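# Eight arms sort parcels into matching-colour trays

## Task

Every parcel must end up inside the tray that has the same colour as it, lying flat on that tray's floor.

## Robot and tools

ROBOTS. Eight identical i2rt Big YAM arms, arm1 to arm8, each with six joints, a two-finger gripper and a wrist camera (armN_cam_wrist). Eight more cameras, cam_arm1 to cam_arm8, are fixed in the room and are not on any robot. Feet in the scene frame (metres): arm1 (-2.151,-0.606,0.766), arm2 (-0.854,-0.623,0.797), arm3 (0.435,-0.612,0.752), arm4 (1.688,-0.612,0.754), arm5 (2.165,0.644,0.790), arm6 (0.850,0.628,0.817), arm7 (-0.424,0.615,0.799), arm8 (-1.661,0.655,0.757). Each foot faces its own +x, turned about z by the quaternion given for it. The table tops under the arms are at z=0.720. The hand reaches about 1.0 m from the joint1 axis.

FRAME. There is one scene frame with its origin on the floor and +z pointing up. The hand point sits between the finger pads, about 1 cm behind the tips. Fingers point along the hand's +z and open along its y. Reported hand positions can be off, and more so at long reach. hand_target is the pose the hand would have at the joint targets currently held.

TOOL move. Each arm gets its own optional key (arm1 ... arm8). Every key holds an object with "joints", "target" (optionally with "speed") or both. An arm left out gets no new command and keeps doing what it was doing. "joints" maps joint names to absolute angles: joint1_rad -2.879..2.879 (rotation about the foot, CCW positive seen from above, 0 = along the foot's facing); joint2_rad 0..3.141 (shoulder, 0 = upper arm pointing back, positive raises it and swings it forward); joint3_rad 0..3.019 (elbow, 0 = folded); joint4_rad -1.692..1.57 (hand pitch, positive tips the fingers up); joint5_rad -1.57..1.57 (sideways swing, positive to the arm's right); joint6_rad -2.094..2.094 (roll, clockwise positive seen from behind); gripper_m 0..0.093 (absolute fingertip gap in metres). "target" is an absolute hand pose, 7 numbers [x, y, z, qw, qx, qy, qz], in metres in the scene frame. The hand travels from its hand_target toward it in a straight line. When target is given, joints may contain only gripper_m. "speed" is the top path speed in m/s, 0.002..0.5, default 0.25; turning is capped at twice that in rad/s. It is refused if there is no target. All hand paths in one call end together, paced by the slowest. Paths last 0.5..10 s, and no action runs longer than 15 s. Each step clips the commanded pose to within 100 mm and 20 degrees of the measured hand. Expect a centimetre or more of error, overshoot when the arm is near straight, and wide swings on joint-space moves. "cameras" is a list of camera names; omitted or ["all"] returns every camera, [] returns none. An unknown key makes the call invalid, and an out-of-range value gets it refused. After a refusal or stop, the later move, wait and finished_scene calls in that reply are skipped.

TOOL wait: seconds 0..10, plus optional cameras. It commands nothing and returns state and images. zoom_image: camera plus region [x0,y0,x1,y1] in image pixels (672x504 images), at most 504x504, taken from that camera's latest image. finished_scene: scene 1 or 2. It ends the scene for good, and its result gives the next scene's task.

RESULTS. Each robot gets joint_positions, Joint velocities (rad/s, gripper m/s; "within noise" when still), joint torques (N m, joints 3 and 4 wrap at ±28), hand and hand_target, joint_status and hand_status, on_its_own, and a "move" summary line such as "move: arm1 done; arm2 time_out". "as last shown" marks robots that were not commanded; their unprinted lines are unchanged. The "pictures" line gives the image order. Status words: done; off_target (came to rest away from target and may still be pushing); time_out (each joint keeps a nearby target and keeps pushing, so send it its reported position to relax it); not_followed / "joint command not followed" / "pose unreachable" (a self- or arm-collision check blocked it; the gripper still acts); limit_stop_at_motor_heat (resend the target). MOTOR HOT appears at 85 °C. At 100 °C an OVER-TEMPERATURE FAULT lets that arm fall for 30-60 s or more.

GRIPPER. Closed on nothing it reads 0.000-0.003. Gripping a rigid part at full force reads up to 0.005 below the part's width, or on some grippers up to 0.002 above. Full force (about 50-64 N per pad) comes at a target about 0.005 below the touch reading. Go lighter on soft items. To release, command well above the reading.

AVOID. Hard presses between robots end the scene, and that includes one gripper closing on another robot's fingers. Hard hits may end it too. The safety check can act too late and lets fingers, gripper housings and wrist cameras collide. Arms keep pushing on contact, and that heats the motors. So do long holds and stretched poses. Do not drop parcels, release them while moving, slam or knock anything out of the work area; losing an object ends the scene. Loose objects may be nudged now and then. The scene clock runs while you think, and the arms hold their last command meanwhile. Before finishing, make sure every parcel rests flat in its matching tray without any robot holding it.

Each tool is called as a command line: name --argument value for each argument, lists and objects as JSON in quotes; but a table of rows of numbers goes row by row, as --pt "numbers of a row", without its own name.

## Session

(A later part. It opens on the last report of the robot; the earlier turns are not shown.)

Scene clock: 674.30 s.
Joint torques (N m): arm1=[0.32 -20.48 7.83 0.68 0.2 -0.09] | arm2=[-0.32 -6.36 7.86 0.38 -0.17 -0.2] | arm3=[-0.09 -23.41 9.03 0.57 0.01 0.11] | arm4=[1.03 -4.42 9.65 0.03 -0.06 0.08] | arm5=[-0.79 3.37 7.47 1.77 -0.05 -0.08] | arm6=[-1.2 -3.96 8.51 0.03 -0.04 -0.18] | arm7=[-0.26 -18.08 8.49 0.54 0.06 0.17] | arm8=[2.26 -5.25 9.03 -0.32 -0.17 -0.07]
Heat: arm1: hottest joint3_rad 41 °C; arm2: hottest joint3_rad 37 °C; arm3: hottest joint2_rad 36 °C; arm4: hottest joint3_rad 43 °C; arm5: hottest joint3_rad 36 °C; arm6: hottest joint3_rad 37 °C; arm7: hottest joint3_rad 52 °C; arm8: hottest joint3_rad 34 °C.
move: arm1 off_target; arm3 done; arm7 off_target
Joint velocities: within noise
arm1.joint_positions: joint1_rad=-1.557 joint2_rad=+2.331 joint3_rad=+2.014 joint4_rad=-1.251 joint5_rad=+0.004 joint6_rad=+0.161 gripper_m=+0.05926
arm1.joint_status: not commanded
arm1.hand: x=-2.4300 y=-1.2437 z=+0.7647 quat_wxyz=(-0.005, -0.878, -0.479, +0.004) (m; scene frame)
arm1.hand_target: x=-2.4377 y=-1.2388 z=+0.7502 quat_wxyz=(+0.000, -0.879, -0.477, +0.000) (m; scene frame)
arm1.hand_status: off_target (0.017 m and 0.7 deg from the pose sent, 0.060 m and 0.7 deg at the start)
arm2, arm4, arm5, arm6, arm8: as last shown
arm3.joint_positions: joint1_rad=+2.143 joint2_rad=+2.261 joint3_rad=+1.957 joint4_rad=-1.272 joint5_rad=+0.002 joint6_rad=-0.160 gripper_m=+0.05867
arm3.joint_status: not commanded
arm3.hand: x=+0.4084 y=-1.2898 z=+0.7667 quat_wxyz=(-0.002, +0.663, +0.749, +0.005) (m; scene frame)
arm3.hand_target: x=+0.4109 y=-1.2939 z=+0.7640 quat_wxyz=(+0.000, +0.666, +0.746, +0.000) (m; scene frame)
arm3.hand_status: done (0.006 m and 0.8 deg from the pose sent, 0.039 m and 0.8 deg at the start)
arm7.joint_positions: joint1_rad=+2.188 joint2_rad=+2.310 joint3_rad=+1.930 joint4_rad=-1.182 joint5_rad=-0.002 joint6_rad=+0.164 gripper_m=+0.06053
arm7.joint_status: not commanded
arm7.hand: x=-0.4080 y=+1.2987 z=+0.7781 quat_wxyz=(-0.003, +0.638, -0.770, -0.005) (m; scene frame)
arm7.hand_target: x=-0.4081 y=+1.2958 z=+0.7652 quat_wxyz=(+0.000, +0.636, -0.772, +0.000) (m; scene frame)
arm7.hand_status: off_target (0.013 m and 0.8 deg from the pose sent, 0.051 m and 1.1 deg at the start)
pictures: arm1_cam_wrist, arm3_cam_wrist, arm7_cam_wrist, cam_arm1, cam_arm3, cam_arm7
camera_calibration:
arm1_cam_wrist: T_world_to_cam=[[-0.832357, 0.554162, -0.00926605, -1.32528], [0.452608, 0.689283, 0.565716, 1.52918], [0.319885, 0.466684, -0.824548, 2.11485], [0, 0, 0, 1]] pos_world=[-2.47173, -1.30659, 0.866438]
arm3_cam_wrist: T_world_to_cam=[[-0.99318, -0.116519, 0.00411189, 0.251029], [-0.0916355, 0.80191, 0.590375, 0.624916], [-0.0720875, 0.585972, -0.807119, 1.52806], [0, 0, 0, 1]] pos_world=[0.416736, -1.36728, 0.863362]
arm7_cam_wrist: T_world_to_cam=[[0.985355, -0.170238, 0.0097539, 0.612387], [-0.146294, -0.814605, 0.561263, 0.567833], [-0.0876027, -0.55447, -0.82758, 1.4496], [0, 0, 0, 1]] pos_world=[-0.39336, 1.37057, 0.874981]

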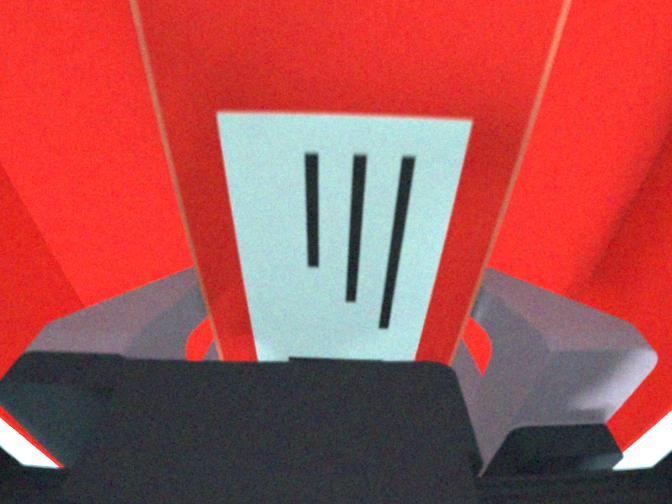

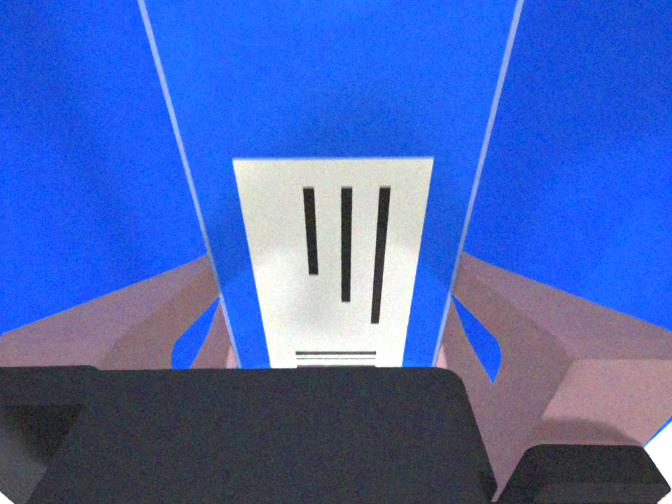

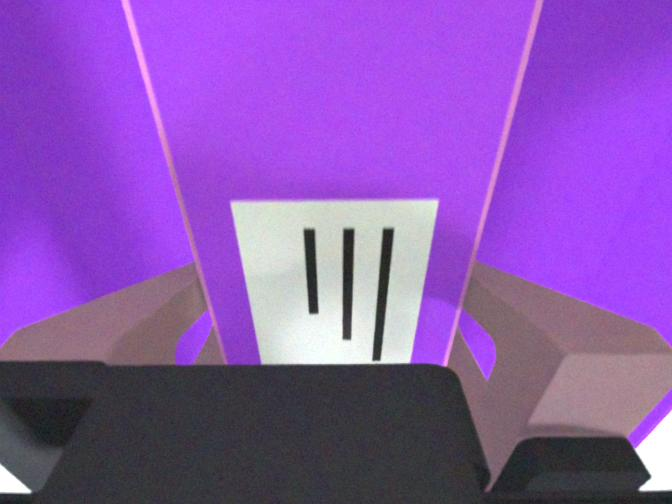

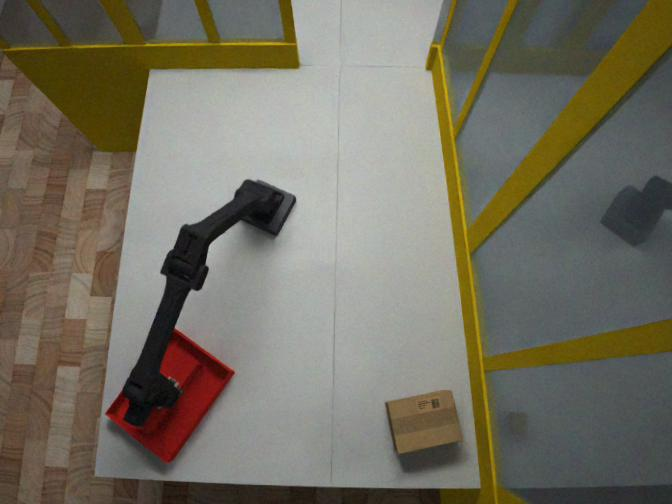

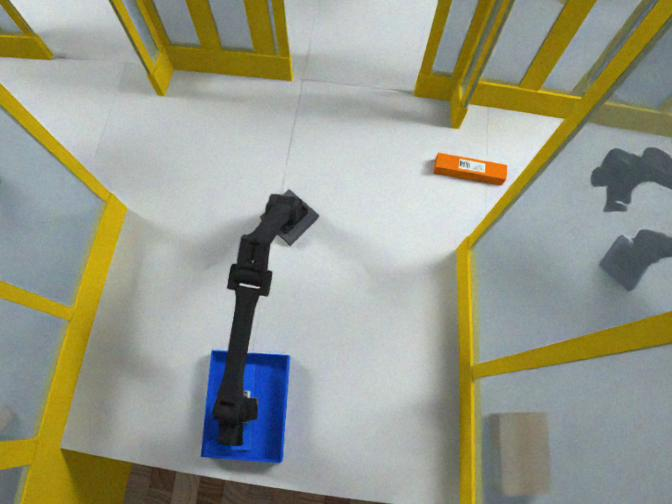

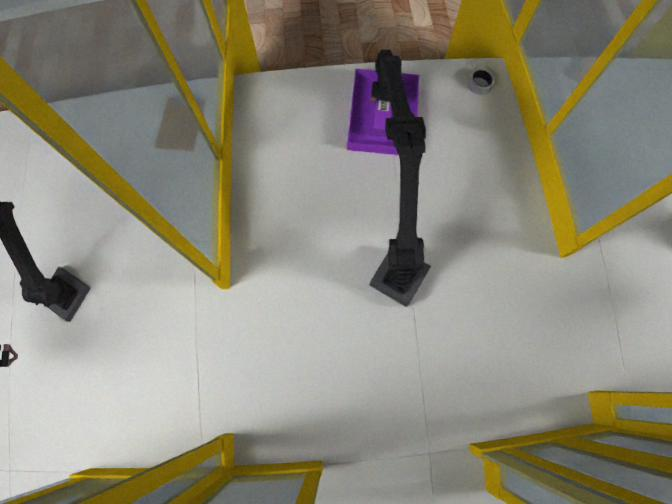

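move --arm1 '{"target":[-2.438,-1.239,0.742,0,0.879,0.477,0],"speed":0.05}' --arm3 '{"target":[0.411,-1.294,0.756,0,0.666,0.746,0],"speed":0.05}' --arm7 '{"target":[-0.408,1.288,0.75,0,0.636,-0.772,0],"speed":0.05}' --cameras '[]'

move --arm1 '{"target":[-2.438,-1.239,0.736,0,0.879,0.477,0],"speed":0.05}' --arm3 '{"target":[0.411,-1.294,0.751,0,0.666,0.746,0],"speed":0.05}' --arm7 '{"target":[-0.408,1.288,0.742,0,0.636,-0.772,0],"speed":0.05}' --cameras '[]'

Scene clock: 683.33 s.
Joint torques (N m): arm1=[0.62 -20.19 7.2 0.9 0.2 -0.09] | arm2=[-0.32 -6.42 7.86 0.38 -0.17 -0.2] | arm3=[-0.15 -23.65 8.9 0.59 0.01 0.1] | arm4=[1.08 -4.37 9.66 0.02 -0.05 0.08] | arm5=[-0.73 2.67 7.35 1.83 -0.11 -0.05] | arm6=[-1.32 -4.01 8.5 0.03 -0.03 -0.18] | arm7=[-0.21 -18.02 8.14 0.51 0.05 0.19] | arm8=[2.37 -5.42 9.05 -0.36 -0.19 -0.1]
Heat: arm1: hottest joint3_rad 40 °C; arm2: hottest joint3_rad 37 °C; arm3: hottest joint2_rad 36 °C; arm4: hottest joint3_rad 43 °C; arm5: hottest joint3_rad 37 °C; arm6: hottest joint3_rad 37 °C; arm7: hottest joint3_rad 51 °C; arm8: hottest joint3_rad 34 °C.
move: arm1 off_target; arm3 done; arm7 off_target
Joint velocities: within noise
arm1.joint_positions: joint1_rad=-1.557 joint2_rad=+2.334 joint3_rad=+2.014 joint4_rad=-1.236 joint5_rad=+0.004 joint6_rad=+0.161 gripper_m=+0.05926
arm1.joint_status: not commanded
arm1.hand: x=-2.4313 y=-1.2468 z=+0.7632 quat_wxyz=(-0.008, -0.878, -0.479, +0.009) (m; scene frame)
arm1.hand_target: x=-2.4376 y=-1.2387 z=+0.7424 quat_wxyz=(+0.000, -0.879, -0.477, +0.000) (m; scene frame)
arm1.hand_status: off_target (0.024 m and 1.4 deg from the pose sent, 0.024 m and 0.7 deg at the start)
arm2, arm4, arm5, arm6, arm8: as last shown
arm3.joint_positions: joint1_rad=+2.143 joint2_rad=+2.264 joint3_rad=+1.951 joint4_rad=-1.256 joint5_rad=+0.002 joint6_rad=-0.160 gripper_m=+0.05867
arm3.joint_status: not commanded
arm3.hand: x=+0.4084 y=-1.2909 z=+0.7621 quat_wxyz=(+0.000, +0.663, +0.749, +0.003) (m; scene frame)
arm3.hand_target: x=+0.4109 y=-1.2939 z=+0.7560 quat_wxyz=(+0.000, +0.666, +0.746, +0.000) (m; scene frame)
arm3.hand_status: done (0.007 m and 0.6 deg from the pose sent, 0.012 m and 0.8 deg at the start)
arm7.joint_positions: joint1_rad=+2.188 joint2_rad=+2.310 joint3_rad=+1.883 joint4_rad=-1.136 joint5_rad=-0.002 joint6_rad=+0.164 gripper_m=+0.06053
arm7.joint_status: not commanded
arm7.hand: x=-0.4082 y=+1.2913 z=+0.7615 quat_wxyz=(-0.002, +0.638, -0.770, -0.005) (m; scene frame)
arm7.hand_target: x=-0.4081 y=+1.2880 z=+0.7502 quat_wxyz=(+0.000, +0.636, -0.772, +0.000) (m; scene frame)
arm7.hand_status: off_target (0.012 m and 0.7 deg from the pose sent, 0.030 m and 0.8 deg at the start)
pictures: none
No camera images: "cameras" was empty.

Scene clock: 684.30 s.
Joint torques (N m): arm1=[0.73 -20.37 7.36 0.77 0.21 -0.09] | arm2=[-0.32 -6.42 7.86 0.38 -0.17 -0.2] | arm3=[-0.03 -23.36 8.72 0.65 0.01 0.1] | arm4=[1.08 -4.37 9.66 0.02 -0.05 0.08] | arm5=[-0.97 3.25 7.39 1.87 -0.13 -0.05] | arm6=[-1.32 -4.07 8.5 0.01 -0.03 -0.17] | arm7=[-0.38 -17.73 7.79 0.55 0.04 0.17] | arm8=[2.08 -5.54 9.06 -0.29 -0.18 -0.1]
Heat: arm1: hottest joint3_rad 40 °C; arm2: hottest joint3_rad 37 °C; arm3: hottest joint2_rad 36 °C; arm4: hottest joint3_rad 43 °C; arm5: hottest joint3_rad 37 °C; arm6: hottest joint3_rad 37 °C; arm7: hottest joint3_rad 50 °C; arm8: hottest joint3_rad 34 °C.
move: arm1 off_target; arm3 done; arm7 off_target
Joint velocities: within noise
arm1.joint_positions: joint1_rad=-1.557 joint2_rad=+2.337 joint3_rad=+2.007 joint4_rad=-1.224 joint5_rad=+0.004 joint6_rad=+0.161 gripper_m=+0.05926
arm1.joint_status: not commanded
arm1.hand: x=-2.4312 y=-1.2466 z=+0.7582 quat_wxyz=(-0.009, -0.878, -0.479, +0.009) (m; scene frame)
arm1.hand_target: x=-2.4375 y=-1.2386 z=+0.7364 quat_wxyz=(+0.000, -0.879, -0.477, +0.000) (m; scene frame)
arm1.hand_status: off_target (0.024 m and 1.5 deg from the pose sent, 0.029 m and 1.4 deg at the start)
arm2, arm4, arm6, arm8: as last shown
arm3.joint_positions: joint1_rad=+2.143 joint2_rad=+2.265 joint3_rad=+1.948 joint4_rad=-1.247 joint5_rad=+0.002 joint6_rad=-0.160 gripper_m=+0.05867
arm3.joint_status: not commanded
arm3.hand: x=+0.4083 y=-1.2920 z=+0.7604 quat_wxyz=(+0.001, +0.663, +0.749, +0.001) (m; scene frame)
arm3.hand_target: x=+0.4109 y=-1.2939 z=+0.7511 quat_wxyz=(+0.000, +0.666, +0.746, +0.000) (m; scene frame)
arm3.hand_status: done (0.010 m and 0.5 deg from the pose sent, 0.012 m and 0.6 deg at the start)
arm5.joint_positions: joint1_rad=-0.422 joint2_rad=+0.625 joint3_rad=+1.427 joint4_rad=-1.371 joint5_rad=+0.120 joint6_rad=-0.097 gripper_m=+0.09396
arm5.joint_status: not commanded
arm5.hand: x=+2.0004 y=+0.7998 z=+1.3402 quat_wxyz=(-0.234, +0.830, -0.279, -0.422) (m; scene frame)
arm5.hand_target: x=+2.0022 y=+0.7982 z=+1.3527 quat_wxyz=(-0.238, +0.823, -0.277, -0.434) (m; scene frame)
arm5.hand_status: not commanded
arm7.joint_positions: joint1_rad=+2.188 joint2_rad=+2.313 joint3_rad=+1.883 joint4_rad=-1.122 joint5_rad=-0.002 joint6_rad=+0.164 gripper_m=+0.06053
arm7.joint_status: not commanded
arm7.hand: x=-0.4081 y=+1.2942 z=+0.7593 quat_wxyz=(-0.006, +0.638, -0.770, -0.009) (m; scene frame)
arm7.hand_target: x=-0.4081 y=+1.2878 z=+0.7424 quat_wxyz=(+0.000, +0.636, -0.772, +0.000) (m; scene frame)
arm7.hand_status: off_target (0.018 m and 1.2 deg from the pose sent, 0.020 m and 0.7 deg at the start)
pictures: none
No camera images: "cameras" was empty.

move --arm1 '{"target":[-2.438,-1.236,0.730,0,0.879,0.477,0],"speed":0.05}' --arm3 '{"target":[0.411,-1.293,0.745,0,0.666,0.746,0],"speed":0.05}' --arm7 '{"target":[-0.408,1.286,0.737,0,0.636,-0.772,0],"speed":0.05}' --cameras '[]'

move --arm1 '{"joints":{"gripper_m":0.068}}' --arm3 '{"joints":{"gripper_m":0.068}}' --arm7 '{"joints":{"gripper_m":0.068}}' --cameras '[]'

move --arm1 '{"joints":{"gripper_m":0.093}}' --arm3 '{"joints":{"gripper_m":0.093}}' --arm7 '{"joints":{"gripper_m":0.093}}' --cameras '["arm1_cam_wrist","arm3_cam_wrist","arm7_cam_wrist"]'

Scene clock: 693.83 s.
Joint torques (N m): arm1=[0.44 -20.42 6.71 0.91 0.21 -0.1] | arm2=[-0.32 -6.36 7.86 0.38 -0.17 -0.2] | arm3=[-0.09 -23.24 7.99 0.98 -0.04 0.1] | arm4=[1.08 -4.42 9.65 0.03 -0.05 0.08] | arm5=[-0.85 2.84 7.41 1.84 -0.09 -0.04] | arm6=[-1.32 -4.01 8.51 -0.01 -0.03 -0.18] | arm7=[-0.26 -17.49 7.28 0.84 0.02 0.17] | arm8=[2.55 -5.48 9.05 -0.35 -0.18 -0.11]
Heat: arm1: hottest joint3_rad 39 °C; arm2: hottest joint3_rad 37 °C; arm3: hottest joint2_rad 36 °C; arm4: hottest joint3_rad 43 °C; arm5: hottest joint3_rad 37 °C; arm6: hottest joint3_rad 37 °C; arm7: hottest joint3_rad 48 °C; arm8: hottest joint3_rad 34 °C.
move: arm1 off_target; arm3 off_target; arm7 off_target
Joint velocities: within noise
arm1.joint_positions: joint1_rad=-1.558 joint2_rad=+2.337 joint3_rad=+1.998 joint4_rad=-1.210 joint5_rad=+0.004 joint6_rad=+0.159 gripper_m=+0.05926
arm1.joint_status: not commanded
arm1.hand: x=-2.4318 y=-1.2466 z=+0.7550 quat_wxyz=(-0.010, -0.877, -0.480, +0.011) (m; scene frame)
arm1.hand_target: x=-2.4374 y=-1.2355 z=+0.7306 quat_wxyz=(+0.000, -0.879, -0.477, +0.000) (m; scene frame)
arm1.hand_status: off_target (0.028 m and 1.8 deg from the pose sent, 0.031 m and 1.5 deg at the start)
arm2, arm4, arm5, arm6, arm8: as last shown
arm3.joint_positions: joint1_rad=+2.143 joint2_rad=+2.265 joint3_rad=+1.945 joint4_rad=-1.243 joint5_rad=+0.003 joint6_rad=-0.160 gripper_m=+0.05867
arm3.joint_status: not commanded
arm3.hand: x=+0.4081 y=-1.2922 z=+0.7594 quat_wxyz=(+0.001, +0.663, +0.749, +0.000) (m; scene frame)
arm3.hand_target: x=+0.4109 y=-1.2927 z=+0.7452 quat_wxyz=(+0.000, +0.666, +0.746, +0.000) (m; scene frame)
arm3.hand_status: off_target (0.015 m and 0.5 deg from the pose sent, 0.016 m and 0.5 deg at the start)
arm7.joint_positions: joint1_rad=+2.188 joint2_rad=+2.313 joint3_rad=+1.876 joint4_rad=-1.116 joint5_rad=-0.001 joint6_rad=+0.164 gripper_m=+0.06053
arm7.joint_status: not commanded
arm7.hand: x=-0.4080 y=+1.2928 z=+0.7569 quat_wxyz=(-0.006, +0.638, -0.770, -0.008) (m; scene frame)
arm7.hand_target: x=-0.4081 y=+1.2856 z=+0.7374 quat_wxyz=(+0.000, +0.636, -0.772, +0.000) (m; scene frame)
arm7.hand_status: off_target (0.021 m and 1.2 deg from the pose sent, 0.024 m and 1.2 deg at the start)
pictures: none
No camera images: "cameras" was empty.

Scene clock: 694.50 s.
Joint torques (N m): arm1=[0.26 -20.42 7.38 0.68 0.2 -0.08] | arm2=[-0.32 -6.42 7.86 0.38 -0.17 -0.2] | arm3=[-0.09 -23.36 8.77 0.58 -0.04 0.1] | arm4=[1.03 -4.37 9.65 0.03 -0.05 0.08] | arm5=[-1.08 3.25 7.54 1.83 -0.09 -0.05] | arm6=[-1.32 -4.01 8.49 0.01 -0.04 -0.18] | arm7=[-0.38 -17.49 8.09 0.59 0.03 0.18] | arm8=[2.32 -5.3 9.05 -0.32 -0.17 -0.09]
Heat: arm1: hottest joint3_rad 39 °C; arm2: hottest joint3_rad 37 °C; arm3: hottest joint2_rad 36 °C; arm4: hottest joint3_rad 43 °C; arm5: hottest joint3_rad 37 °C; arm6: hottest joint3_rad 37 °C; arm7: hottest joint3_rad 48 °C; arm8: hottest joint3_rad 34 °C.
move: arm1 done; arm3 done; arm7 done
Joint velocities: within noise
arm1.joint_positions: joint1_rad=-1.559 joint2_rad=+2.339 joint3_rad=+1.987 joint4_rad=-1.206 joint5_rad=+0.004 joint6_rad=+0.158 gripper_m=+0.06788
arm1.joint_status: all done
arm1.hand: x=-2.4310 y=-1.2430 z=+0.7496 quat_wxyz=(-0.007, -0.877, -0.480, +0.007) (m; scene frame)
arm1.hand_target: x=-2.4376 y=-1.2355 z=+0.7305 quat_wxyz=(+0.000, -0.879, -0.477, +0.000) (m; scene frame)
arm1.hand_status: not commanded
arm2.joint_positions: joint1_rad=-1.419 joint2_rad=+1.007 joint3_rad=+1.055 joint4_rad=-1.616 joint5_rad=+0.004 joint6_rad=-0.502 gripper_m=+0.09292
arm2.joint_status: not commanded
arm2.hand: x=-0.7267 y=-0.3976 z=+1.0567 quat_wxyz=(-0.002, +0.705, -0.710, +0.001) (m; scene frame)
arm2.hand_target: x=-0.7272 y=-0.4008 z=+1.0567 quat_wxyz=(-0.001, +0.707, -0.707, +0.000) (m; scene frame)
arm2.hand_status: not commanded
arm3.joint_positions: joint1_rad=+2.143 joint2_rad=+2.270 joint3_rad=+1.935 joint4_rad=-1.233 joint5_rad=+0.003 joint6_rad=-0.160 gripper_m=+0.06796
arm3.joint_status: all done
arm3.hand: x=+0.4082 y=-1.2902 z=+0.7526 quat_wxyz=(+0.000, +0.663, +0.749, +0.002) (m; scene frame)
arm3.hand_target: x=+0.4109 y=-1.2926 z=+0.7452 quat_wxyz=(+0.000, +0.666, +0.746, +0.000) (m; scene frame)
arm3.hand_status: not commanded
arm4.joint_positions: joint1_rad=+1.791 joint2_rad=+1.010 joint3_rad=+1.058 joint4_rad=-1.615 joint5_rad=+0.012 joint6_rad=-0.391 gripper_m=+0.09290
arm4.joint_status: not commanded
arm4.hand: x=+1.4517 y=-0.5056 z=+1.0151 quat_wxyz=(-0.001, +1.000, -0.004, -0.005) (m; scene frame)
arm4.hand_target: x=+1.4547 y=-0.5097 z=+1.0145 quat_wxyz=(-0.001, +1.000, +0.000, -0.004) (m; scene frame)
arm4.hand_status: not commanded
arm5: as last shown
arm6.joint_positions: joint1_rad=-1.297 joint2_rad=+1.013 joint3_rad=+1.049 joint4_rad=-1.616 joint5_rad=+0.001 joint6_rad=-0.344 gripper_m=+0.09288
arm6.joint_status: not commanded
arm6.hand: x=+0.7627 y=+0.3854 z=+1.0729 quat_wxyz=(+0.003, -0.707, -0.707, -0.004) (m; scene frame)
arm6.hand_target: x=+0.7615 y=+0.3883 z=+1.0761 quat_wxyz=(+0.000, -0.707, -0.707, +0.000) (m; scene frame)
arm6.hand_status: not commanded
arm7.joint_positions: joint1_rad=+2.188 joint2_rad=+2.314 joint3_rad=+1.865 joint4_rad=-1.110 joint5_rad=-0.001 joint6_rad=+0.164 gripper_m=+0.06794
arm7.joint_status: all done
arm7.hand: x=-0.4081 y=+1.2901 z=+0.7526 quat_wxyz=(-0.004, +0.638, -0.770, -0.006) (m; scene frame)
arm7.hand_target: x=-0.4081 y=+1.2855 z=+0.7373 quat_wxyz=(+0.000, +0.636, -0.772, +0.000) (m; scene frame)
arm7.hand_status: not commanded
arm8.joint_positions: joint1_rad=+0.422 joint2_rad=+1.014 joint3_rad=+1.056 joint4_rad=-1.616 joint5_rad=+0.003 joint6_rad=-0.172 gripper_m=+0.09292
arm8.joint_status: not commanded
arm8.hand: x=-1.7096 y=+0.3999 z=+1.0158 quat_wxyz=(+0.002, -0.712, -0.703, +0.000) (m; scene frame)
arm8.hand_target: x=-1.7071 y=+0.4036 z=+1.0169 quat_wxyz=(-0.001, -0.707, -0.707, +0.001) (m; scene frame)
arm8.hand_status: not commanded
pictures: none
No camera images: "cameras" was empty.

Scene clock: 695.10 s.
Joint torques (N m): arm1=[0.62 -20.31 7.39 0.7 0.19 -0.05] | arm2=[-0.32 -6.36 7.86 0.38 -0.17 -0.2] | arm3=[-0.15 -23.71 8.76 0.65 -0.05 0.1] | arm4=[1.03 -4.37 9.65 0.03 -0.05 0.08] | arm5=[-1.32 3.31 7.43 1.74 -0.08 -0.04] | arm6=[-1.32 -4.01 8.5 0.01 -0.03 -0.17] | arm7=[-0.21 -17.61 8.16 0.59 0.01 0.17] | arm8=[2.43 -5.42 9.05 -0.35 -0.17 -0.11]
Heat: arm1: hottest joint3_rad 39 °C; arm2: hottest joint3_rad 37 °C; arm3: hottest joint2_rad 36 °C; arm4: hottest joint3_rad 43 °C; arm5: hottest joint3_rad 37 °C; arm6: hottest joint3_rad 37 °C; arm7: hottest joint3_rad 48 °C; arm8: hottest joint3_rad 34 °C.
move: arm1 done; arm3 done; arm7 done
Joint velocities: within noise
arm1.joint_positions: joint1_rad=-1.559 joint2_rad=+2.339 joint3_rad=+1.987 joint4_rad=-1.206 joint5_rad=+0.004 joint6_rad=+0.158 gripper_m=+0.09278
arm1.joint_status: all done
arm1.hand: x=-2.4310 y=-1.2430 z=+0.7496 quat_wxyz=(-0.007, -0.877, -0.480, +0.007) (m; scene frame)
arm1.hand_target: x=-2.4376 y=-1.2355 z=+0.7305 quat_wxyz=(+0.000, -0.879, -0.477, +0.000) (m; scene frame)
arm1.hand_status: not commanded
arm2, arm4, arm5, arm6, arm8: as last shown
arm3.joint_positions: joint1_rad=+2.143 joint2_rad=+2.270 joint3_rad=+1.935 joint4_rad=-1.233 joint5_rad=+0.003 joint6_rad=-0.160 gripper_m=+0.09286
arm3.joint_status: all done
arm3.hand: x=+0.4082 y=-1.2903 z=+0.7526 quat_wxyz=(+0.000, +0.663, +0.749, +0.002) (m; scene frame)
arm3.hand_target: x=+0.4109 y=-1.2927 z=+0.7452 quat_wxyz=(+0.000, +0.666, +0.746, +0.000) (m; scene frame)
arm3.hand_status: not commanded
arm7.joint_positions: joint1_rad=+2.188 joint2_rad=+2.314 joint3_rad=+1.865 joint4_rad=-1.110 joint5_rad=-0.001 joint6_rad=+0.164 gripper_m=+0.09283
arm7.joint_status: all done
arm7.hand: x=-0.4081 y=+1.2901 z=+0.7526 quat_wxyz=(-0.004, +0.638, -0.770, -0.006) (m; scene frame)
arm7.hand_target: x=-0.4081 y=+1.2855 z=+0.7373 quat_wxyz=(+0.000, +0.636, -0.772, +0.000) (m; scene frame)
arm7.hand_status: not commanded
pictures: arm1_cam_wrist, arm3_cam_wrist, arm7_cam_wrist
camera_calibration:
arm1_cam_wrist: T_world_to_cam=[[-0.833208, 0.552853, -0.0108398, -1.32922], [0.453775, 0.694826, 0.557948, 1.55327], [0.315995, 0.459968, -0.829805, 2.08856], [0, 0, 0, 1]] pos_world=[-2.47232, -1.30506, 0.852041]
arm3_cam_wrist: T_world_to_cam=[[-0.993171, -0.116468, 0.00688457, 0.248828], [-0.0905393, 0.806592, 0.584133, 0.643951], [-0.0735861, 0.57952, -0.811629, 1.51256], [0, 0, 0, 1]] pos_world=[0.416735, -1.36698, 0.849768]
arm7_cam_wrist: T_world_to_cam=[[0.985346, -0.170274, 0.0100151, 0.611041], [-0.146774, -0.816513, 0.558359, 0.579653], [-0.0868965, -0.551646, -0.829539, 1.42181], [0, 0, 0, 1]] pos_world=[-0.393458, 1.36168, 0.849675]

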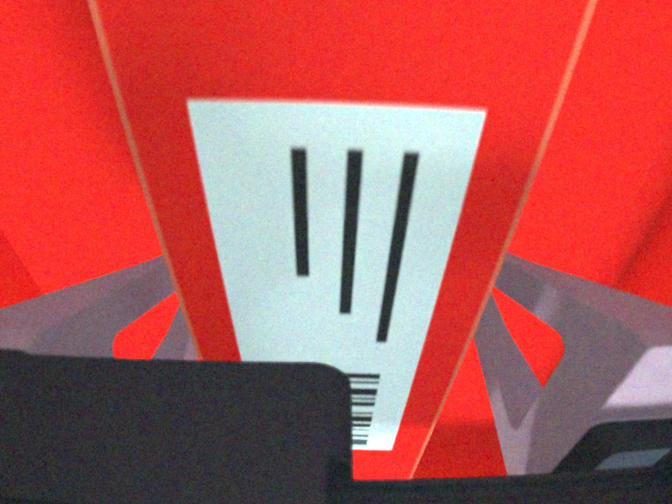

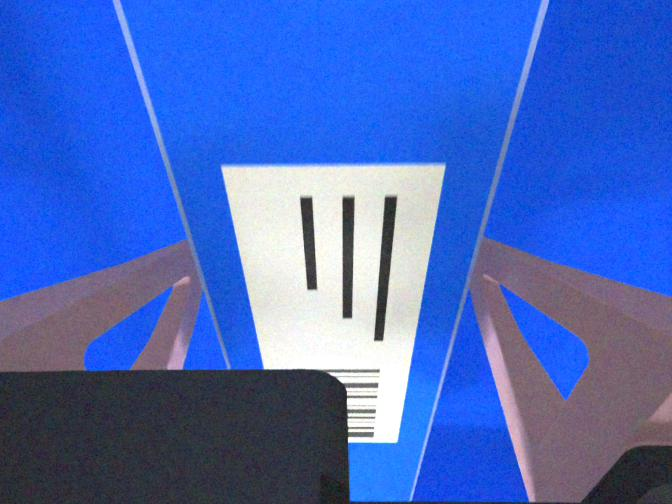

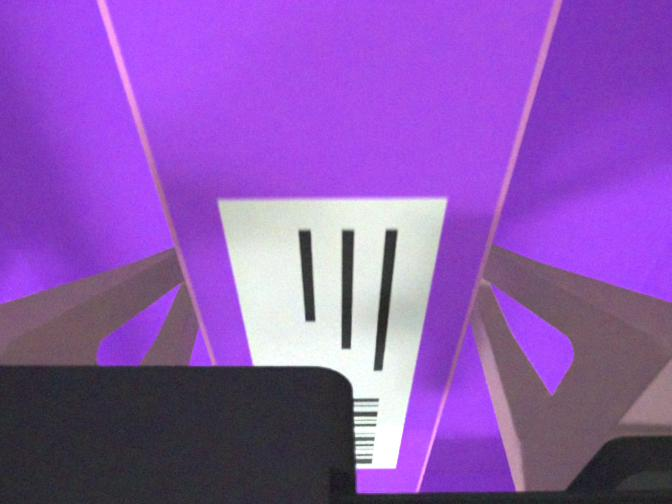

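move --arm1 '{"target":[-2.438,-1.236,0.93,0,0.879,0.477,0],"speed":0.2}' --arm3 '{"target":[0.411,-1.293,0.93,0,0.666,0.746,0],"speed":0.2}' --arm7 '{"target":[-0.408,1.286,0.93,0,0.636,-0.772,0],"speed":0.2}' --cameras '[]'

move --arm1 '{"joints":{"joint2_rad":1.0,"joint3_rad":1.05,"joint4_rad":-1.62}}' --arm3 '{"joints":{"joint2_rad":1.0,"joint3_rad":1.05,"joint4_rad":-1.62}}' --arm7 '{"joints":{"joint2_rad":1.0,"joint3_rad":1.05,"joint4_rad":-1.62}}' --cameras '[]'

move --arm3 '{"joints":{"joint1_rad":-2.13,"joint6_rad":0.4}}' --cameras '["cam_arm1","cam_arm3","cam_arm7"]'

move --arm3 '{"target":[1.054,-0.336,0.90,0,0,1,0],"speed":0.3}' --cameras '["arm3_cam_wrist","cam_arm3"]'

Scene clock: 707.63 s.
Joint torques (N m): arm1=[0.67 -19.96 12.51 -0.17 0.17 -0.03] | arm2=[-0.32 -6.42 7.87 0.38 -0.17 -0.2] | arm3=[-0.03 -24.47 14.09 -0.35 -0.07 0.11] | arm4=[1.08 -4.42 9.65 0.02 -0.05 0.08] | arm5=[-0.85 2.78 7.53 1.89 -0.08 -0.03] | arm6=[-1.32 -3.96 8.49 0.02 -0.03 -0.17] | arm7=[-0.38 -18.26 15.2 -0.35 -0.01 0.16] | arm8=[2.2 -5.36 9.11 -0.27 -0.19 -0.11]
Heat: arm1: hottest joint3_rad 38 °C; arm2: hottest joint3_rad 37 °C; arm3: hottest joint2_rad 37 °C; arm4: hottest joint3_rad 43 °C; arm5: hottest joint3_rad 37 °C; arm6: hottest joint3_rad 37 °C; arm7: hottest joint3_rad 46 °C; arm8: hottest joint3_rad 34 °C.
move: arm1 off_target; arm3 off_target; arm7 off_target
Joint velocities: within noise
arm1.joint_positions: joint1_rad=-1.559 joint2_rad=+2.228 joint3_rad=+2.258 joint4_rad=-1.625 joint5_rad=+0.005 joint6_rad=+0.158 gripper_m=+0.09286
arm1.joint_status: not commanded
arm1.hand: x=-2.4267 y=-1.2297 z=+0.9257 quat_wxyz=(+0.004, -0.877, -0.480, -0.007) (m; scene frame)
arm1.hand_target: x=-2.4379 y=-1.2353 z=+0.9299 quat_wxyz=(+0.000, -0.879, -0.477, +0.001) (m; scene frame)
arm1.hand_status: off_target (0.014 m and 1.0 deg from the pose sent, 0.181 m and 1.2 deg at the start)
arm2, arm4, arm5, arm6, arm8: as last shown
arm3.joint_positions: joint1_rad=+2.143 joint2_rad=+2.192 joint3_rad=+2.206 joint4_rad=-1.627 joint5_rad=+0.003 joint6_rad=-0.160 gripper_m=+0.09294
arm3.joint_status: not commanded
arm3.hand: x=+0.4077 y=-1.2811 z=+0.9058 quat_wxyz=(-0.015, +0.663, +0.749, +0.020) (m; scene frame)
arm3.hand_target: x=+0.4110 y=-1.2918 z=+0.9302 quat_wxyz=(+0.001, +0.666, +0.746, +0.000) (m; scene frame)
arm3.hand_status: off_target (0.027 m and 2.8 deg from the pose sent, 0.178 m and 0.5 deg at the start; pose on its path clipped on 5 of 58 steps)
arm7.joint_positions: joint1_rad=+2.188 joint2_rad=+2.166 joint3_rad=+2.020 joint4_rad=-1.480 joint5_rad=-0.001 joint6_rad=+0.164 gripper_m=+0.09291
arm7.joint_status: not commanded
arm7.hand: x=-0.4085 y=+1.2692 z=+0.9058 quat_wxyz=(+0.018, +0.638, -0.770, +0.019) (m; scene frame)
arm7.hand_target: x=-0.4081 y=+1.2845 z=+0.9301 quat_wxyz=(+0.000, +0.636, -0.772, +0.000) (m; scene frame)
arm7.hand_status: off_target (0.029 m and 3.0 deg from the pose sent, 0.177 m and 0.9 deg at the start)
pictures: none
No camera images: "cameras" was empty.

Scene clock: 709.63 s.
Joint torques (N m): arm1=[0.5 -3.72 7.83 0.47 0.18 -0.04] | arm2=[-0.32 -6.42 7.86 0.38 -0.17 -0.2] | arm3=[-0.15 -7.82 9.33 0.32 -0.06 0.11] | arm4=[1.08 -4.37 9.65 0.03 -0.05 0.07] | arm5=[-1.32 3.55 7.57 1.92 -0.09 -0.03] | arm6=[-1.32 -3.96 8.51 0.02 -0.03 -0.17] | arm7=[-0.32 -5.25 8.8 -0.12 0.01 0.16] | arm8=[2.37 -5.3 9.05 -0.34 -0.18 -0.1]
Heat: arm1: hottest joint3_rad 38 °C; arm2: hottest joint3_rad 37 °C; arm3: hottest joint2_rad 37 °C; arm4: hottest joint3_rad 43 °C; arm5: hottest joint3_rad 37 °C; arm6: hottest joint3_rad 37 °C; arm7: hottest joint3_rad 46 °C; arm8: hottest joint3_rad 34 °C.
move: arm1 done; arm3 done; arm7 done
Joint velocities: within noise
arm1.joint_positions: joint1_rad=-1.559 joint2_rad=+1.005 joint3_rad=+1.061 joint4_rad=-1.624 joint5_rad=+0.005 joint6_rad=+0.158 gripper_m=+0.09286
arm1.joint_status: all done
arm1.hand: x=-2.2568 y=-0.8395 z=+1.0303 quat_wxyz=(-0.004, -0.877, -0.480, +0.004) (m; scene frame)
arm1.hand_target: x=-2.2589 y=-0.8362 z=+1.0271 quat_wxyz=(-0.003, -0.879, -0.477, +0.004) (m; scene frame)
arm1.hand_status: not commanded
arm2, arm4, arm5, arm6, arm8: as last shown
arm3.joint_positions: joint1_rad=+2.143 joint2_rad=+1.016 joint3_rad=+1.048 joint4_rad=-1.626 joint5_rad=+0.003 joint6_rad=-0.160 gripper_m=+0.09294
arm3.joint_status: all done
arm3.hand: x=+0.4231 y=-0.8689 z=+1.0047 quat_wxyz=(-0.009, +0.663, +0.749, +0.012) (m; scene frame)
arm3.hand_target: x=+0.4243 y=-0.8690 z=+1.0091 quat_wxyz=(-0.002, +0.666, +0.746, +0.002) (m; scene frame)
arm3.hand_status: not commanded
arm7.joint_positions: joint1_rad=+2.188 joint2_rad=+1.008 joint3_rad=+1.065 joint4_rad=-1.614 joint5_rad=-0.001 joint6_rad=+0.164 gripper_m=+0.09291
arm7.joint_status: all done
arm7.hand: x=-0.4173 y=+0.8759 z=+1.0627 quat_wxyz=(-0.005, +0.638, -0.770, -0.006) (m; scene frame)
arm7.hand_target: x=-0.4173 y=+0.8701 z=+1.0591 quat_wxyz=(-0.001, +0.636, -0.772, -0.001) (m; scene frame)
arm7.hand_status: not commanded
pictures: none
No camera images: "cameras" was empty.

Scene clock: 712.50 s.
Joint torques (N m): arm1=[0.56 -4.13 7.83 0.46 0.2 -0.05] | arm2=[-0.32 -6.42 7.86 0.38 -0.17 -0.2] | arm3=[-1.67 -7.47 9.33 0.12 -0.02 0.12] | arm4=[1.03 -4.37 9.66 0.03 -0.05 0.08] | arm5=[-0.73 3.19 7.31 1.73 -0.11 -0.04] | arm6=[-1.32 -3.96 8.51 0.02 -0.03 -0.17] | arm7=[-0.32 -5.13 8.81 -0.09 0 0.17] | arm8=[2.55 -5.48 9.02 -0.34 -0.17 -0.1]
Heat: arm1: hottest joint3_rad 37 °C; arm2: hottest joint3_rad 37 °C; arm3: hottest joint2_rad 36 °C; arm4: hottest joint3_rad 43 °C; arm5: hottest joint3_rad 37 °C; arm6: hottest joint3_rad 37 °C; arm7: hottest joint3_rad 46 °C; arm8: hottest joint3_rad 34 °C.
move: arm3 done
Joint velocities: within noise
arm1, arm2, arm4, arm5, arm6, arm7, arm8: as last shown
arm3.joint_positions: joint1_rad=-2.116 joint2_rad=+1.016 joint3_rad=+1.048 joint4_rad=-1.620 joint5_rad=+0.003 joint6_rad=+0.385 gripper_m=+0.09303
arm3.joint_status: all done
arm3.hand: x=+0.6701 y=-0.5104 z=+1.0082 quat_wxyz=(+0.004, +0.015, -1.000, +0.002) (m; scene frame)
arm3.hand_target: x=+0.6700 y=-0.5145 z=+1.0126 quat_wxyz=(-0.004, +0.001, -1.000, -0.001) (m; scene frame)
arm3.hand_status: not commanded
pictures: cam_arm1, cam_arm3, cam_arm7

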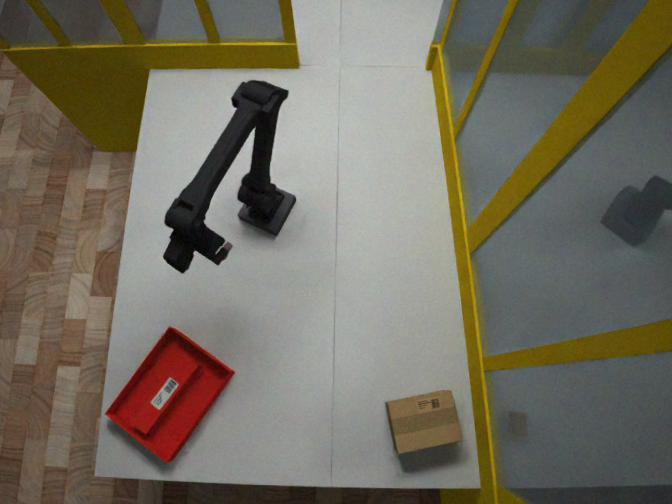

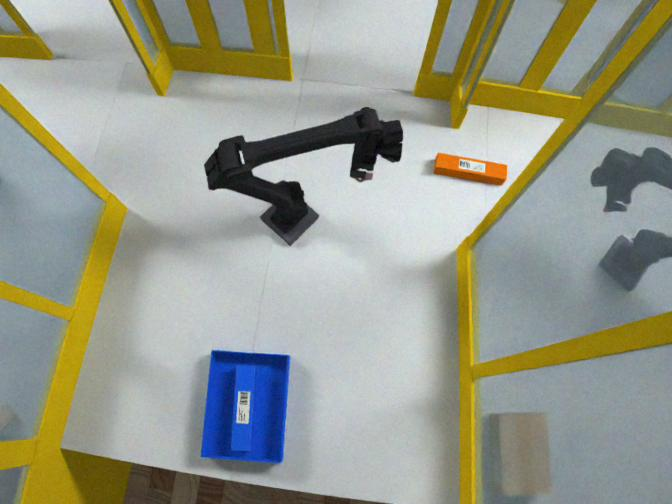

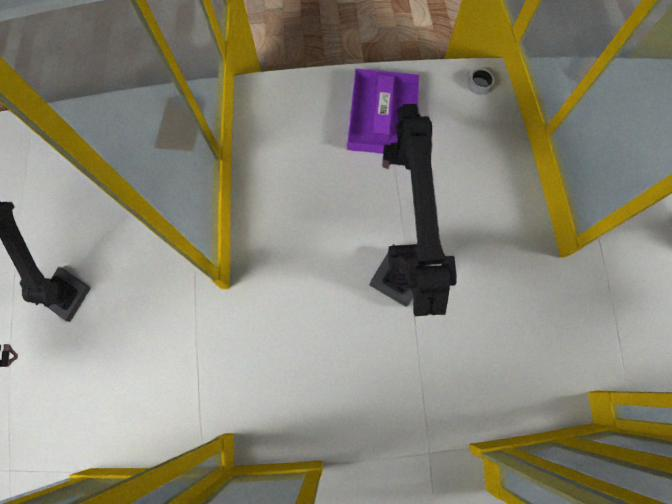

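Scene clock: 715.10 s.
Joint torques (N m): arm1=[0.44 -4.25 7.72 0.5 0.18 -0.03] | arm2=[-0.32 -6.36 7.86 0.38 -0.17 -0.2] | arm3=[0.09 -23 14.17 -0.34 -0.11 0.13] | arm4=[1.08 -4.42 9.65 0.03 -0.05 0.08] | arm5=[-1.03 3.25 7.34 1.85 -0.11 -0.07] | arm6=[-1.38 -4.01 8.5 0.03 -0.03 -0.17] | arm7=[-0.32 -5.19 8.75 -0.09 0 0.17] | arm8=[2.2 -5.54 9.06 -0.29 -0.17 -0.1]
Heat: arm1: hottest joint3_rad 37 °C; arm2: hottest joint3_rad 37 °C; arm3: hottest joint2_rad 36 °C; arm4: hottest joint3_rad 43 °C; arm5: hottest joint3_rad 37 °C; arm6: hottest joint3_rad 37 °C; arm7: hottest joint3_rad 46 °C; arm8: hottest joint3_rad 34 °C.
move: arm3 off_target
Joint velocities: within noise
arm1, arm2, arm4, arm5, arm6, arm7, arm8: as last shown
arm3.joint_positions: joint1_rad=-2.116 joint2_rad=+2.178 joint3_rad=+2.107 joint4_rad=-1.539 joint5_rad=+0.003 joint6_rad=+0.405 gripper_m=+0.09303
arm3.joint_status: not commanded
arm3.hand: x=+1.0435 y=-0.3456 z=+0.8862 quat_wxyz=(+0.015, +0.005, -1.000, +0.007) (m; scene frame)
arm3.hand_target: x=+1.0530 y=-0.3363 z=+0.9001 quat_wxyz=(-0.001, +0.000, -1.000, -0.001) (m; scene frame)
arm3.hand_status: off_target (0.020 m and 2.0 deg from the pose sent, 0.435 m and 1.8 deg at the start)
pictures: arm3_cam_wrist, cam_arm3
camera_calibration:
arm3_cam_wrist: T_world_to_cam=[[0.00547242, -0.999727, 0.0227362, -0.372509], [-0.795343, 0.00943024, 0.606086, 0.301969], [-0.606135, -0.0213998, -0.795074, 1.45371], [0, 0, 0, 1]] pos_world=[1.12335, -0.344146, 0.981254]

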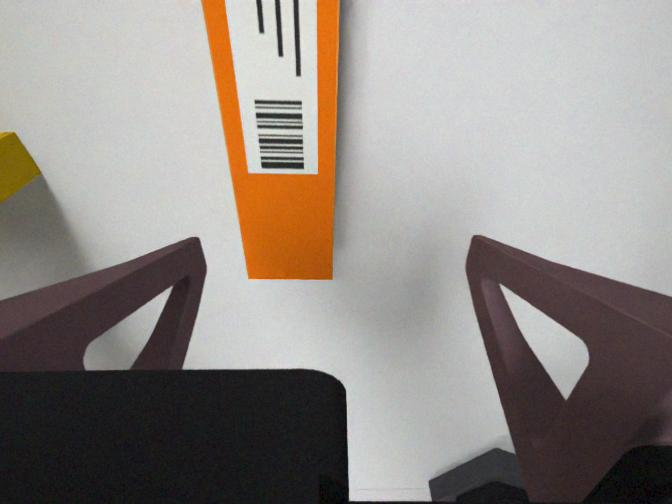

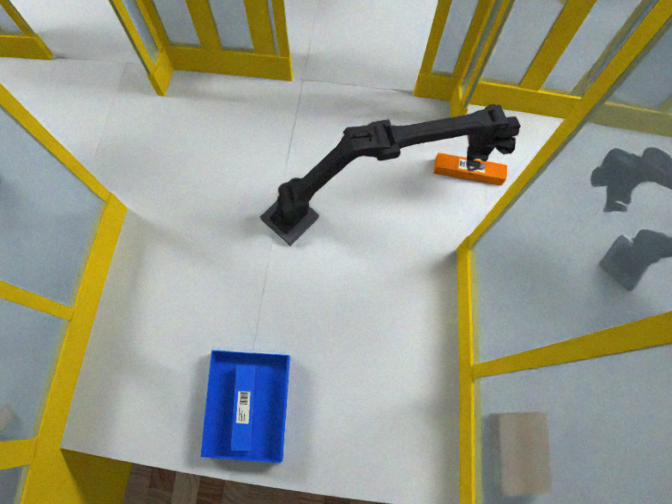

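move --arm3 '{"target":[1.077,-0.314,0.83,0,0,1,0],"speed":0.15}' --cameras '["arm3_cam_wrist","cam_arm3"]'

Scene clock: 732.77 s.
Joint torques (N m): arm1=[0.56 -4.25 7.71 0.49 0.18 -0.03] | arm2=[-0.32 -6.42 7.87 0.38 -0.17 -0.2] | arm3=[0.44 -25.41 13.91 0.39 -0.14 0.14] | arm4=[1.03 -4.42 9.65 0.03 -0.05 0.08] | arm5=[-1.14 3.19 7.43 1.72 -0.1 -0.05] | arm6=[-1.32 -4.07 8.5 0.02 -0.03 -0.17] | arm7=[-0.21 -5.25 8.8 -0.06 0.01 0.16] | arm8=[2.2 -5.71 9.03 -0.27 -0.17 -0.1]
Heat: arm1: hottest joint3_rad 36 °C; arm2: hottest joint3_rad 37 °C; arm3: hottest joint2_rad 37 °C; arm4: hottest joint3_rad 43 °C; arm5: hottest joint3_rad 37 °C; arm6: hottest joint3_rad 37 °C; arm7: hottest joint3_rad 45 °C; arm8: hottest joint3_rad 34 °C.
move: arm3 off_target
Joint velocities: within noise
arm1, arm2, arm4, arm6, arm7, arm8: as last shown
arm3.joint_positions: joint1_rad=-2.108 joint2_rad=+2.317 joint3_rad=+2.145 joint4_rad=-1.474 joint5_rad=+0.003 joint6_rad=+0.420 gripper_m=+0.09303
arm3.joint_status: not commanded
arm3.hand: x=+1.0614 y=-0.3309 z=+0.8086 quat_wxyz=(+0.031, +0.002, -0.999, +0.014) (m; scene frame)
arm3.hand_target: x=+1.0753 y=-0.3145 z=+0.8306 quat_wxyz=(+0.000, +0.000, -1.000, -0.001) (m; scene frame)
arm3.hand_status: off_target (0.031 m and 3.9 deg from the pose sent, 0.073 m and 2.0 deg at the start)
arm5.joint_positions: joint1_rad=-0.422 joint2_rad=+0.625 joint3_rad=+1.427 joint4_rad=-1.371 joint5_rad=+0.120 joint6_rad=-0.097 gripper_m=+0.09396
arm5.joint_status: not commanded
arm5.hand: x=+2.0004 y=+0.7998 z=+1.3402 quat_wxyz=(-0.234, +0.830, -0.279, -0.422) (m; scene frame)
arm5.hand_target: x=+2.0022 y=+0.7982 z=+1.3527 quat_wxyz=(-0.238, +0.823, -0.277, -0.434) (m; scene frame)
arm5.hand_status: not commanded
pictures: arm3_cam_wrist, cam_arm3
camera_calibration:
arm3_cam_wrist: T_world_to_cam=[[0.000488487, -0.99929, 0.0376822, -0.362733], [-0.775599, 0.0234074, 0.630792, 0.326791], [-0.631226, -0.0295344, -0.775037, 1.41091], [0, 0, 0, 1]] pos_world=[1.14424, -0.328455, 0.901037]

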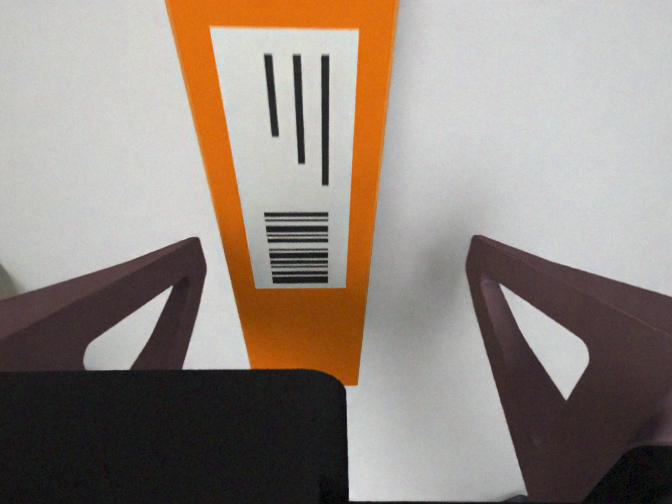

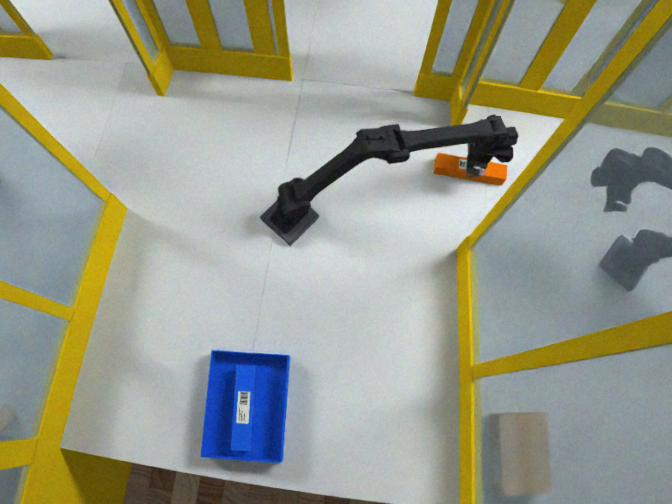

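move --arm3 '{"target":[1.09,-0.303,0.80,0,0,1,0],"speed":0.12}' --cameras '["arm3_cam_wrist"]'

Scene clock: 746.67 s.
Joint torques (N m): arm1=[0.44 -4.07 7.82 0.47 0.17 -0.03] | arm2=[-0.32 -6.42 7.87 0.38 -0.17 -0.2] | arm3=[0.56 -25.52 13.91 0.32 -0.14 0.14] | arm4=[1.08 -4.42 9.65 0.03 -0.05 0.08] | arm5=[-0.85 3.31 7.38 1.89 -0.1 -0.07] | arm6=[-1.26 -3.96 8.51 0.02 -0.03 -0.17] | arm7=[-0.21 -5.36 8.76 -0.06 0.01 0.17] | arm8=[2.26 -5.66 9.06 -0.25 -0.18 -0.09]
Heat: arm1: hottest joint3_rad 36 °C; arm2: hottest joint3_rad 37 °C; arm3: hottest joint2_rad 38 °C; arm4: hottest joint3_rad 43 °C; arm5: hottest joint3_rad 37 °C; arm6: hottest joint3_rad 37 °C; arm7: hottest joint3_rad 45 °C; arm8: hottest joint3_rad 34 °C.
move: arm3 off_target
Joint velocities: within noise
arm1, arm2, arm4, arm5, arm6, arm7, arm8: as last shown
arm3.joint_positions: joint1_rad=-2.102 joint2_rad=+2.387 joint3_rad=+2.207 joint4_rad=-1.456 joint5_rad=+0.003 joint6_rad=+0.426 gripper_m=+0.09303
arm3.joint_status: not commanded
arm3.hand: x=+1.0760 y=-0.3201 z=+0.7837 quat_wxyz=(+0.026, +0.002, -1.000, +0.012) (m; scene frame)
arm3.hand_target: x=+1.0887 y=-0.3035 z=+0.8006 quat_wxyz=(+0.000, +0.000, -1.000, -0.001) (m; scene frame)
arm3.hand_status: off_target (0.027 m and 3.3 deg from the pose sent, 0.041 m and 3.9 deg at the start)
pictures: arm3_cam_wrist
camera_calibration:
arm3_cam_wrist: T_world_to_cam=[[-0.000575269, -0.999434, 0.0336265, -0.3468], [-0.781796, 0.0214167, 0.623166, 0.365466], [-0.623534, -0.0259306, -0.781366, 1.39899], [0, 0, 0, 1]] pos_world=[1.15784, -0.318154, 0.877043]

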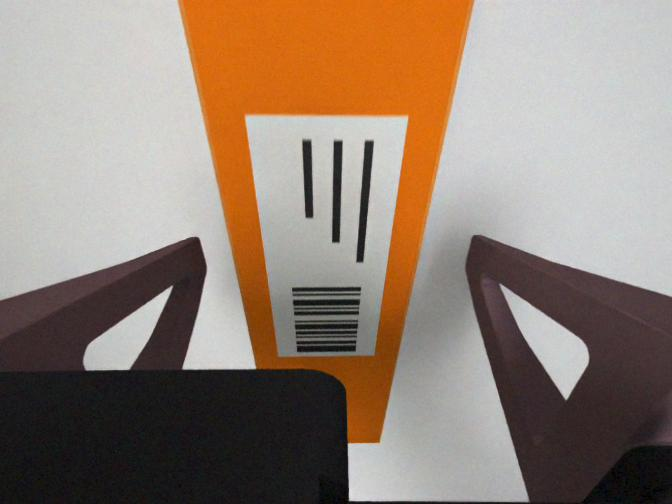

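move --arm3 '{"target":[1.091,-0.302,0.772,0,0,1,0],"speed":0.1}' --cameras '[]'

Scene clock: 751.33 s.
Joint torques (N m): arm1=[0.38 -4.13 7.8 0.46 0.17 -0.05] | arm2=[-0.32 -6.36 7.87 0.36 -0.17 -0.2] | arm3=[0.67 -24.7 11.64 0.51 -0.12 0.13] | arm4=[1.08 -4.42 9.65 0.03 -0.05 0.07] | arm5=[-0.73 3.37 7.32 1.87 -0.11 -0.06] | arm6=[-1.26 -3.96 8.5 0.02 -0.03 -0.17] | arm7=[-0.38 -5.25 8.83 -0.08 0 0.17] | arm8=[2.37 -5.48 9.16 -0.35 -0.17 -0.1]
Heat: arm1: hottest joint3_rad 35 °C; arm2: hottest joint3_rad 37 °C; arm3: hottest joint2_rad 37 °C; arm4: hottest joint3_rad 43 °C; arm5: hottest joint3_rad 37 °C; arm6: hottest joint3_rad 37 °C; arm7: hottest joint3_rad 45 °C; arm8: hottest joint3_rad 34 °C.
move: arm3 off_target
Joint velocities: within noise
arm1, arm5, arm7: as last shown
arm2.joint_positions: joint1_rad=-1.419 joint2_rad=+1.007 joint3_rad=+1.055 joint4_rad=-1.616 joint5_rad=+0.004 joint6_rad=-0.502 gripper_m=+0.09292
arm2.joint_status: not commanded
arm2.hand: x=-0.7267 y=-0.3976 z=+1.0567 quat_wxyz=(-0.002, +0.705, -0.710, +0.001) (m; scene frame)
arm2.hand_target: x=-0.7272 y=-0.4008 z=+1.0567 quat_wxyz=(-0.001, +0.707, -0.707, +0.000) (m; scene frame)
arm2.hand_status: not commanded
arm3.joint_positions: joint1_rad=-2.102 joint2_rad=+2.408 joint3_rad=+2.207 joint4_rad=-1.409 joint5_rad=+0.003 joint6_rad=+0.426 gripper_m=+0.09303
arm3.joint_status: not commanded
arm3.hand: x=+1.0843 y=-0.3162 z=+0.7685 quat_wxyz=(+0.015, +0.001, -1.000, +0.007) (m; scene frame)
arm3.hand_target: x=+1.0905 y=-0.3022 z=+0.7722 quat_wxyz=(+0.000, +0.000, -1.000, +0.000) (m; scene frame)
arm3.hand_status: off_target (0.016 m and 1.8 deg from the pose sent, 0.026 m and 3.3 deg at the start)
arm4.joint_positions: joint1_rad=+1.791 joint2_rad=+1.010 joint3_rad=+1.058 joint4_rad=-1.615 joint5_rad=+0.012 joint6_rad=-0.391 gripper_m=+0.09290
arm4.joint_status: not commanded
arm4.hand: x=+1.4517 y=-0.5056 z=+1.0151 quat_wxyz=(-0.001, +1.000, -0.004, -0.005) (m; scene frame)
arm4.hand_target: x=+1.4547 y=-0.5097 z=+1.0145 quat_wxyz=(-0.001, +1.000, +0.000, -0.004) (m; scene frame)
arm4.hand_status: not commanded
arm6.joint_positions: joint1_rad=-1.297 joint2_rad=+1.013 joint3_rad=+1.049 joint4_rad=-1.616 joint5_rad=+0.001 joint6_rad=-0.344 gripper_m=+0.09288
arm6.joint_status: not commanded
arm6.hand: x=+0.7627 y=+0.3854 z=+1.0729 quat_wxyz=(+0.003, -0.707, -0.707, -0.004) (m; scene frame)
arm6.hand_target: x=+0.7615 y=+0.3883 z=+1.0761 quat_wxyz=(+0.000, -0.707, -0.707, +0.000) (m; scene frame)
arm6.hand_status: not commanded
arm8.joint_positions: joint1_rad=+0.422 joint2_rad=+1.014 joint3_rad=+1.056 joint4_rad=-1.616 joint5_rad=+0.003 joint6_rad=-0.172 gripper_m=+0.09292
arm8.joint_status: not commanded
arm8.hand: x=-1.7096 y=+0.3999 z=+1.0158 quat_wxyz=(+0.002, -0.712, -0.703, +0.000) (m; scene frame)
arm8.hand_target: x=-1.7071 y=+0.4036 z=+1.0169 quat_wxyz=(-0.001, -0.707, -0.707, +0.001) (m; scene frame)
arm8.hand_status: not commanded
pictures: none
No camera images: "cameras" was empty.

move --arm3 '{"target":[1.089,-0.302,0.756,0,0,1,0],"speed":0.1}' --cameras '[]'

move --arm3 '{"joints":{"gripper_m":0.048}}' --cameras '["arm3_cam_wrist"]'

Scene clock: 755.83 s.
Joint torques (N m): arm1=[0.56 -4.37 7.79 0.65 0.18 -0.04] | arm2=[-0.32 -6.42 7.86 0.38 -0.17 -0.2] | arm3=[0.85 -24.64 8.91 0.7 -0.1 0.15] | arm4=[1.03 -4.42 9.65 0.03 -0.05 0.08] | arm5=[-1.03 3.19 7.51 1.81 -0.11 -0.02] | arm6=[-1.26 -3.96 8.5 0.02 -0.03 -0.17] | arm7=[-0.32 -5.3 8.83 -0.1 0.01 0.17] | arm8=[2.61 -5.48 9.02 -0.29 -0.18 -0.11]
Heat: arm1: hottest joint3_rad 35 °C; arm2: hottest joint3_rad 37 °C; arm3: hottest joint2_rad 37 °C; arm4: hottest joint3_rad 43 °C; arm5: hottest joint3_rad 37 °C; arm6: hottest joint3_rad 37 °C; arm7: hottest joint3_rad 44 °C; arm8: hottest joint3_rad 34 °C.
move: arm3 off_target
Joint velocities: within noise
arm1, arm2, arm4, arm5, arm6, arm7, arm8: as last shown
arm3.joint_positions: joint1_rad=-2.102 joint2_rad=+2.410 joint3_rad=+2.207 joint4_rad=-1.373 joint5_rad=+0.003 joint6_rad=+0.427 gripper_m=+0.09303
arm3.joint_status: not commanded
arm3.hand: x=+1.0922 y=-0.3123 z=+0.7676 quat_wxyz=(-0.001, +0.001, -1.000, -0.001) (m; scene frame)
arm3.hand_target: x=+1.0886 y=-0.3021 z=+0.7560 quat_wxyz=(+0.000, +0.000, -1.000, +0.000) (m; scene frame)
arm3.hand_status: off_target (0.016 m and 0.2 deg from the pose sent, 0.020 m and 1.8 deg at the start)
pictures: none
No camera images: "cameras" was empty.

Scene clock: 756.43 s.
Joint torques (N m): arm1=[0.44 -4.01 7.77 0.44 0.2 -0.03] | arm2=[-0.32 -6.36 7.86 0.38 -0.17 -0.2] | arm3=[0.73 -24.88 8.88 0.64 -0.1 0.13] | arm4=[1.08 -4.42 9.66 0.02 -0.05 0.08] | arm5=[-0.91 2.73 7.43 1.95 -0.11 -0.06] | arm6=[-1.26 -3.96 8.5 0.05 -0.03 -0.17] | arm7=[-0.26 -5.3 8.79 -0.08 0.01 0.18] | arm8=[2.37 -5.54 9.06 -0.29 -0.16 -0.11]
Heat: arm1: hottest joint3_rad 35 °C; arm2: hottest joint3_rad 37 °C; arm3: hottest joint2_rad 37 °C; arm4: hottest joint3_rad 43 °C; arm5: hottest joint3_rad 37 °C; arm6: hottest joint3_rad 37 °C; arm7: hottest joint3_rad 44 °C; arm8: hottest joint3_rad 34 °C.
move: arm3 off_target
Joint velocities: within noise
arm1, arm2, arm4, arm5, arm6, arm7, arm8: as last shown
arm3.joint_positions: joint1_rad=-2.102 joint2_rad=+2.410 joint3_rad=+2.207 joint4_rad=-1.373 joint5_rad=+0.003 joint6_rad=+0.428 gripper_m=+0.05868
arm3.joint_status: gripper_m off_target (ended at +0.05871, target +0.04800)
arm3.hand: x=+1.0922 y=-0.3123 z=+0.7676 quat_wxyz=(-0.002, +0.001, -1.000, -0.001) (m; scene frame)
arm3.hand_target: x=+1.0887 y=-0.3021 z=+0.7562 quat_wxyz=(+0.000, +0.000, -1.000, +0.000) (m; scene frame)
arm3.hand_status: not commanded
pictures: arm3_cam_wrist
camera_calibration:
arm3_cam_wrist: T_world_to_cam=[[-0.00347652, -0.999959, 0.00835688, -0.316001], [-0.815006, 0.00767569, 0.579402, 0.453689], [-0.579442, -0.0047966, -0.814999, 1.38098], [0, 0, 0, 1]] pos_world=[1.16886, -0.312846, 0.865272]

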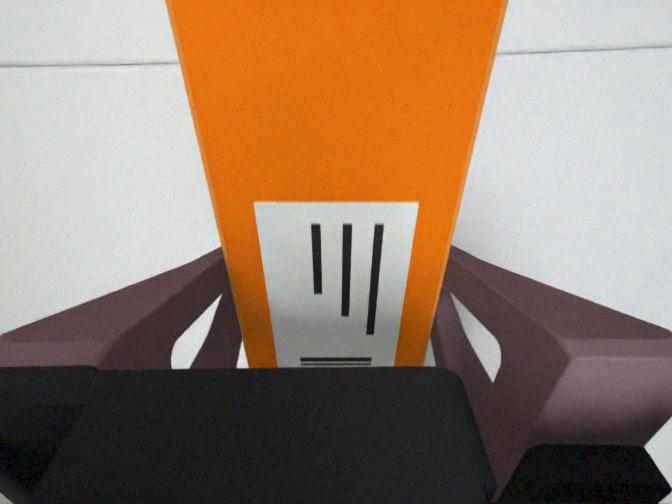

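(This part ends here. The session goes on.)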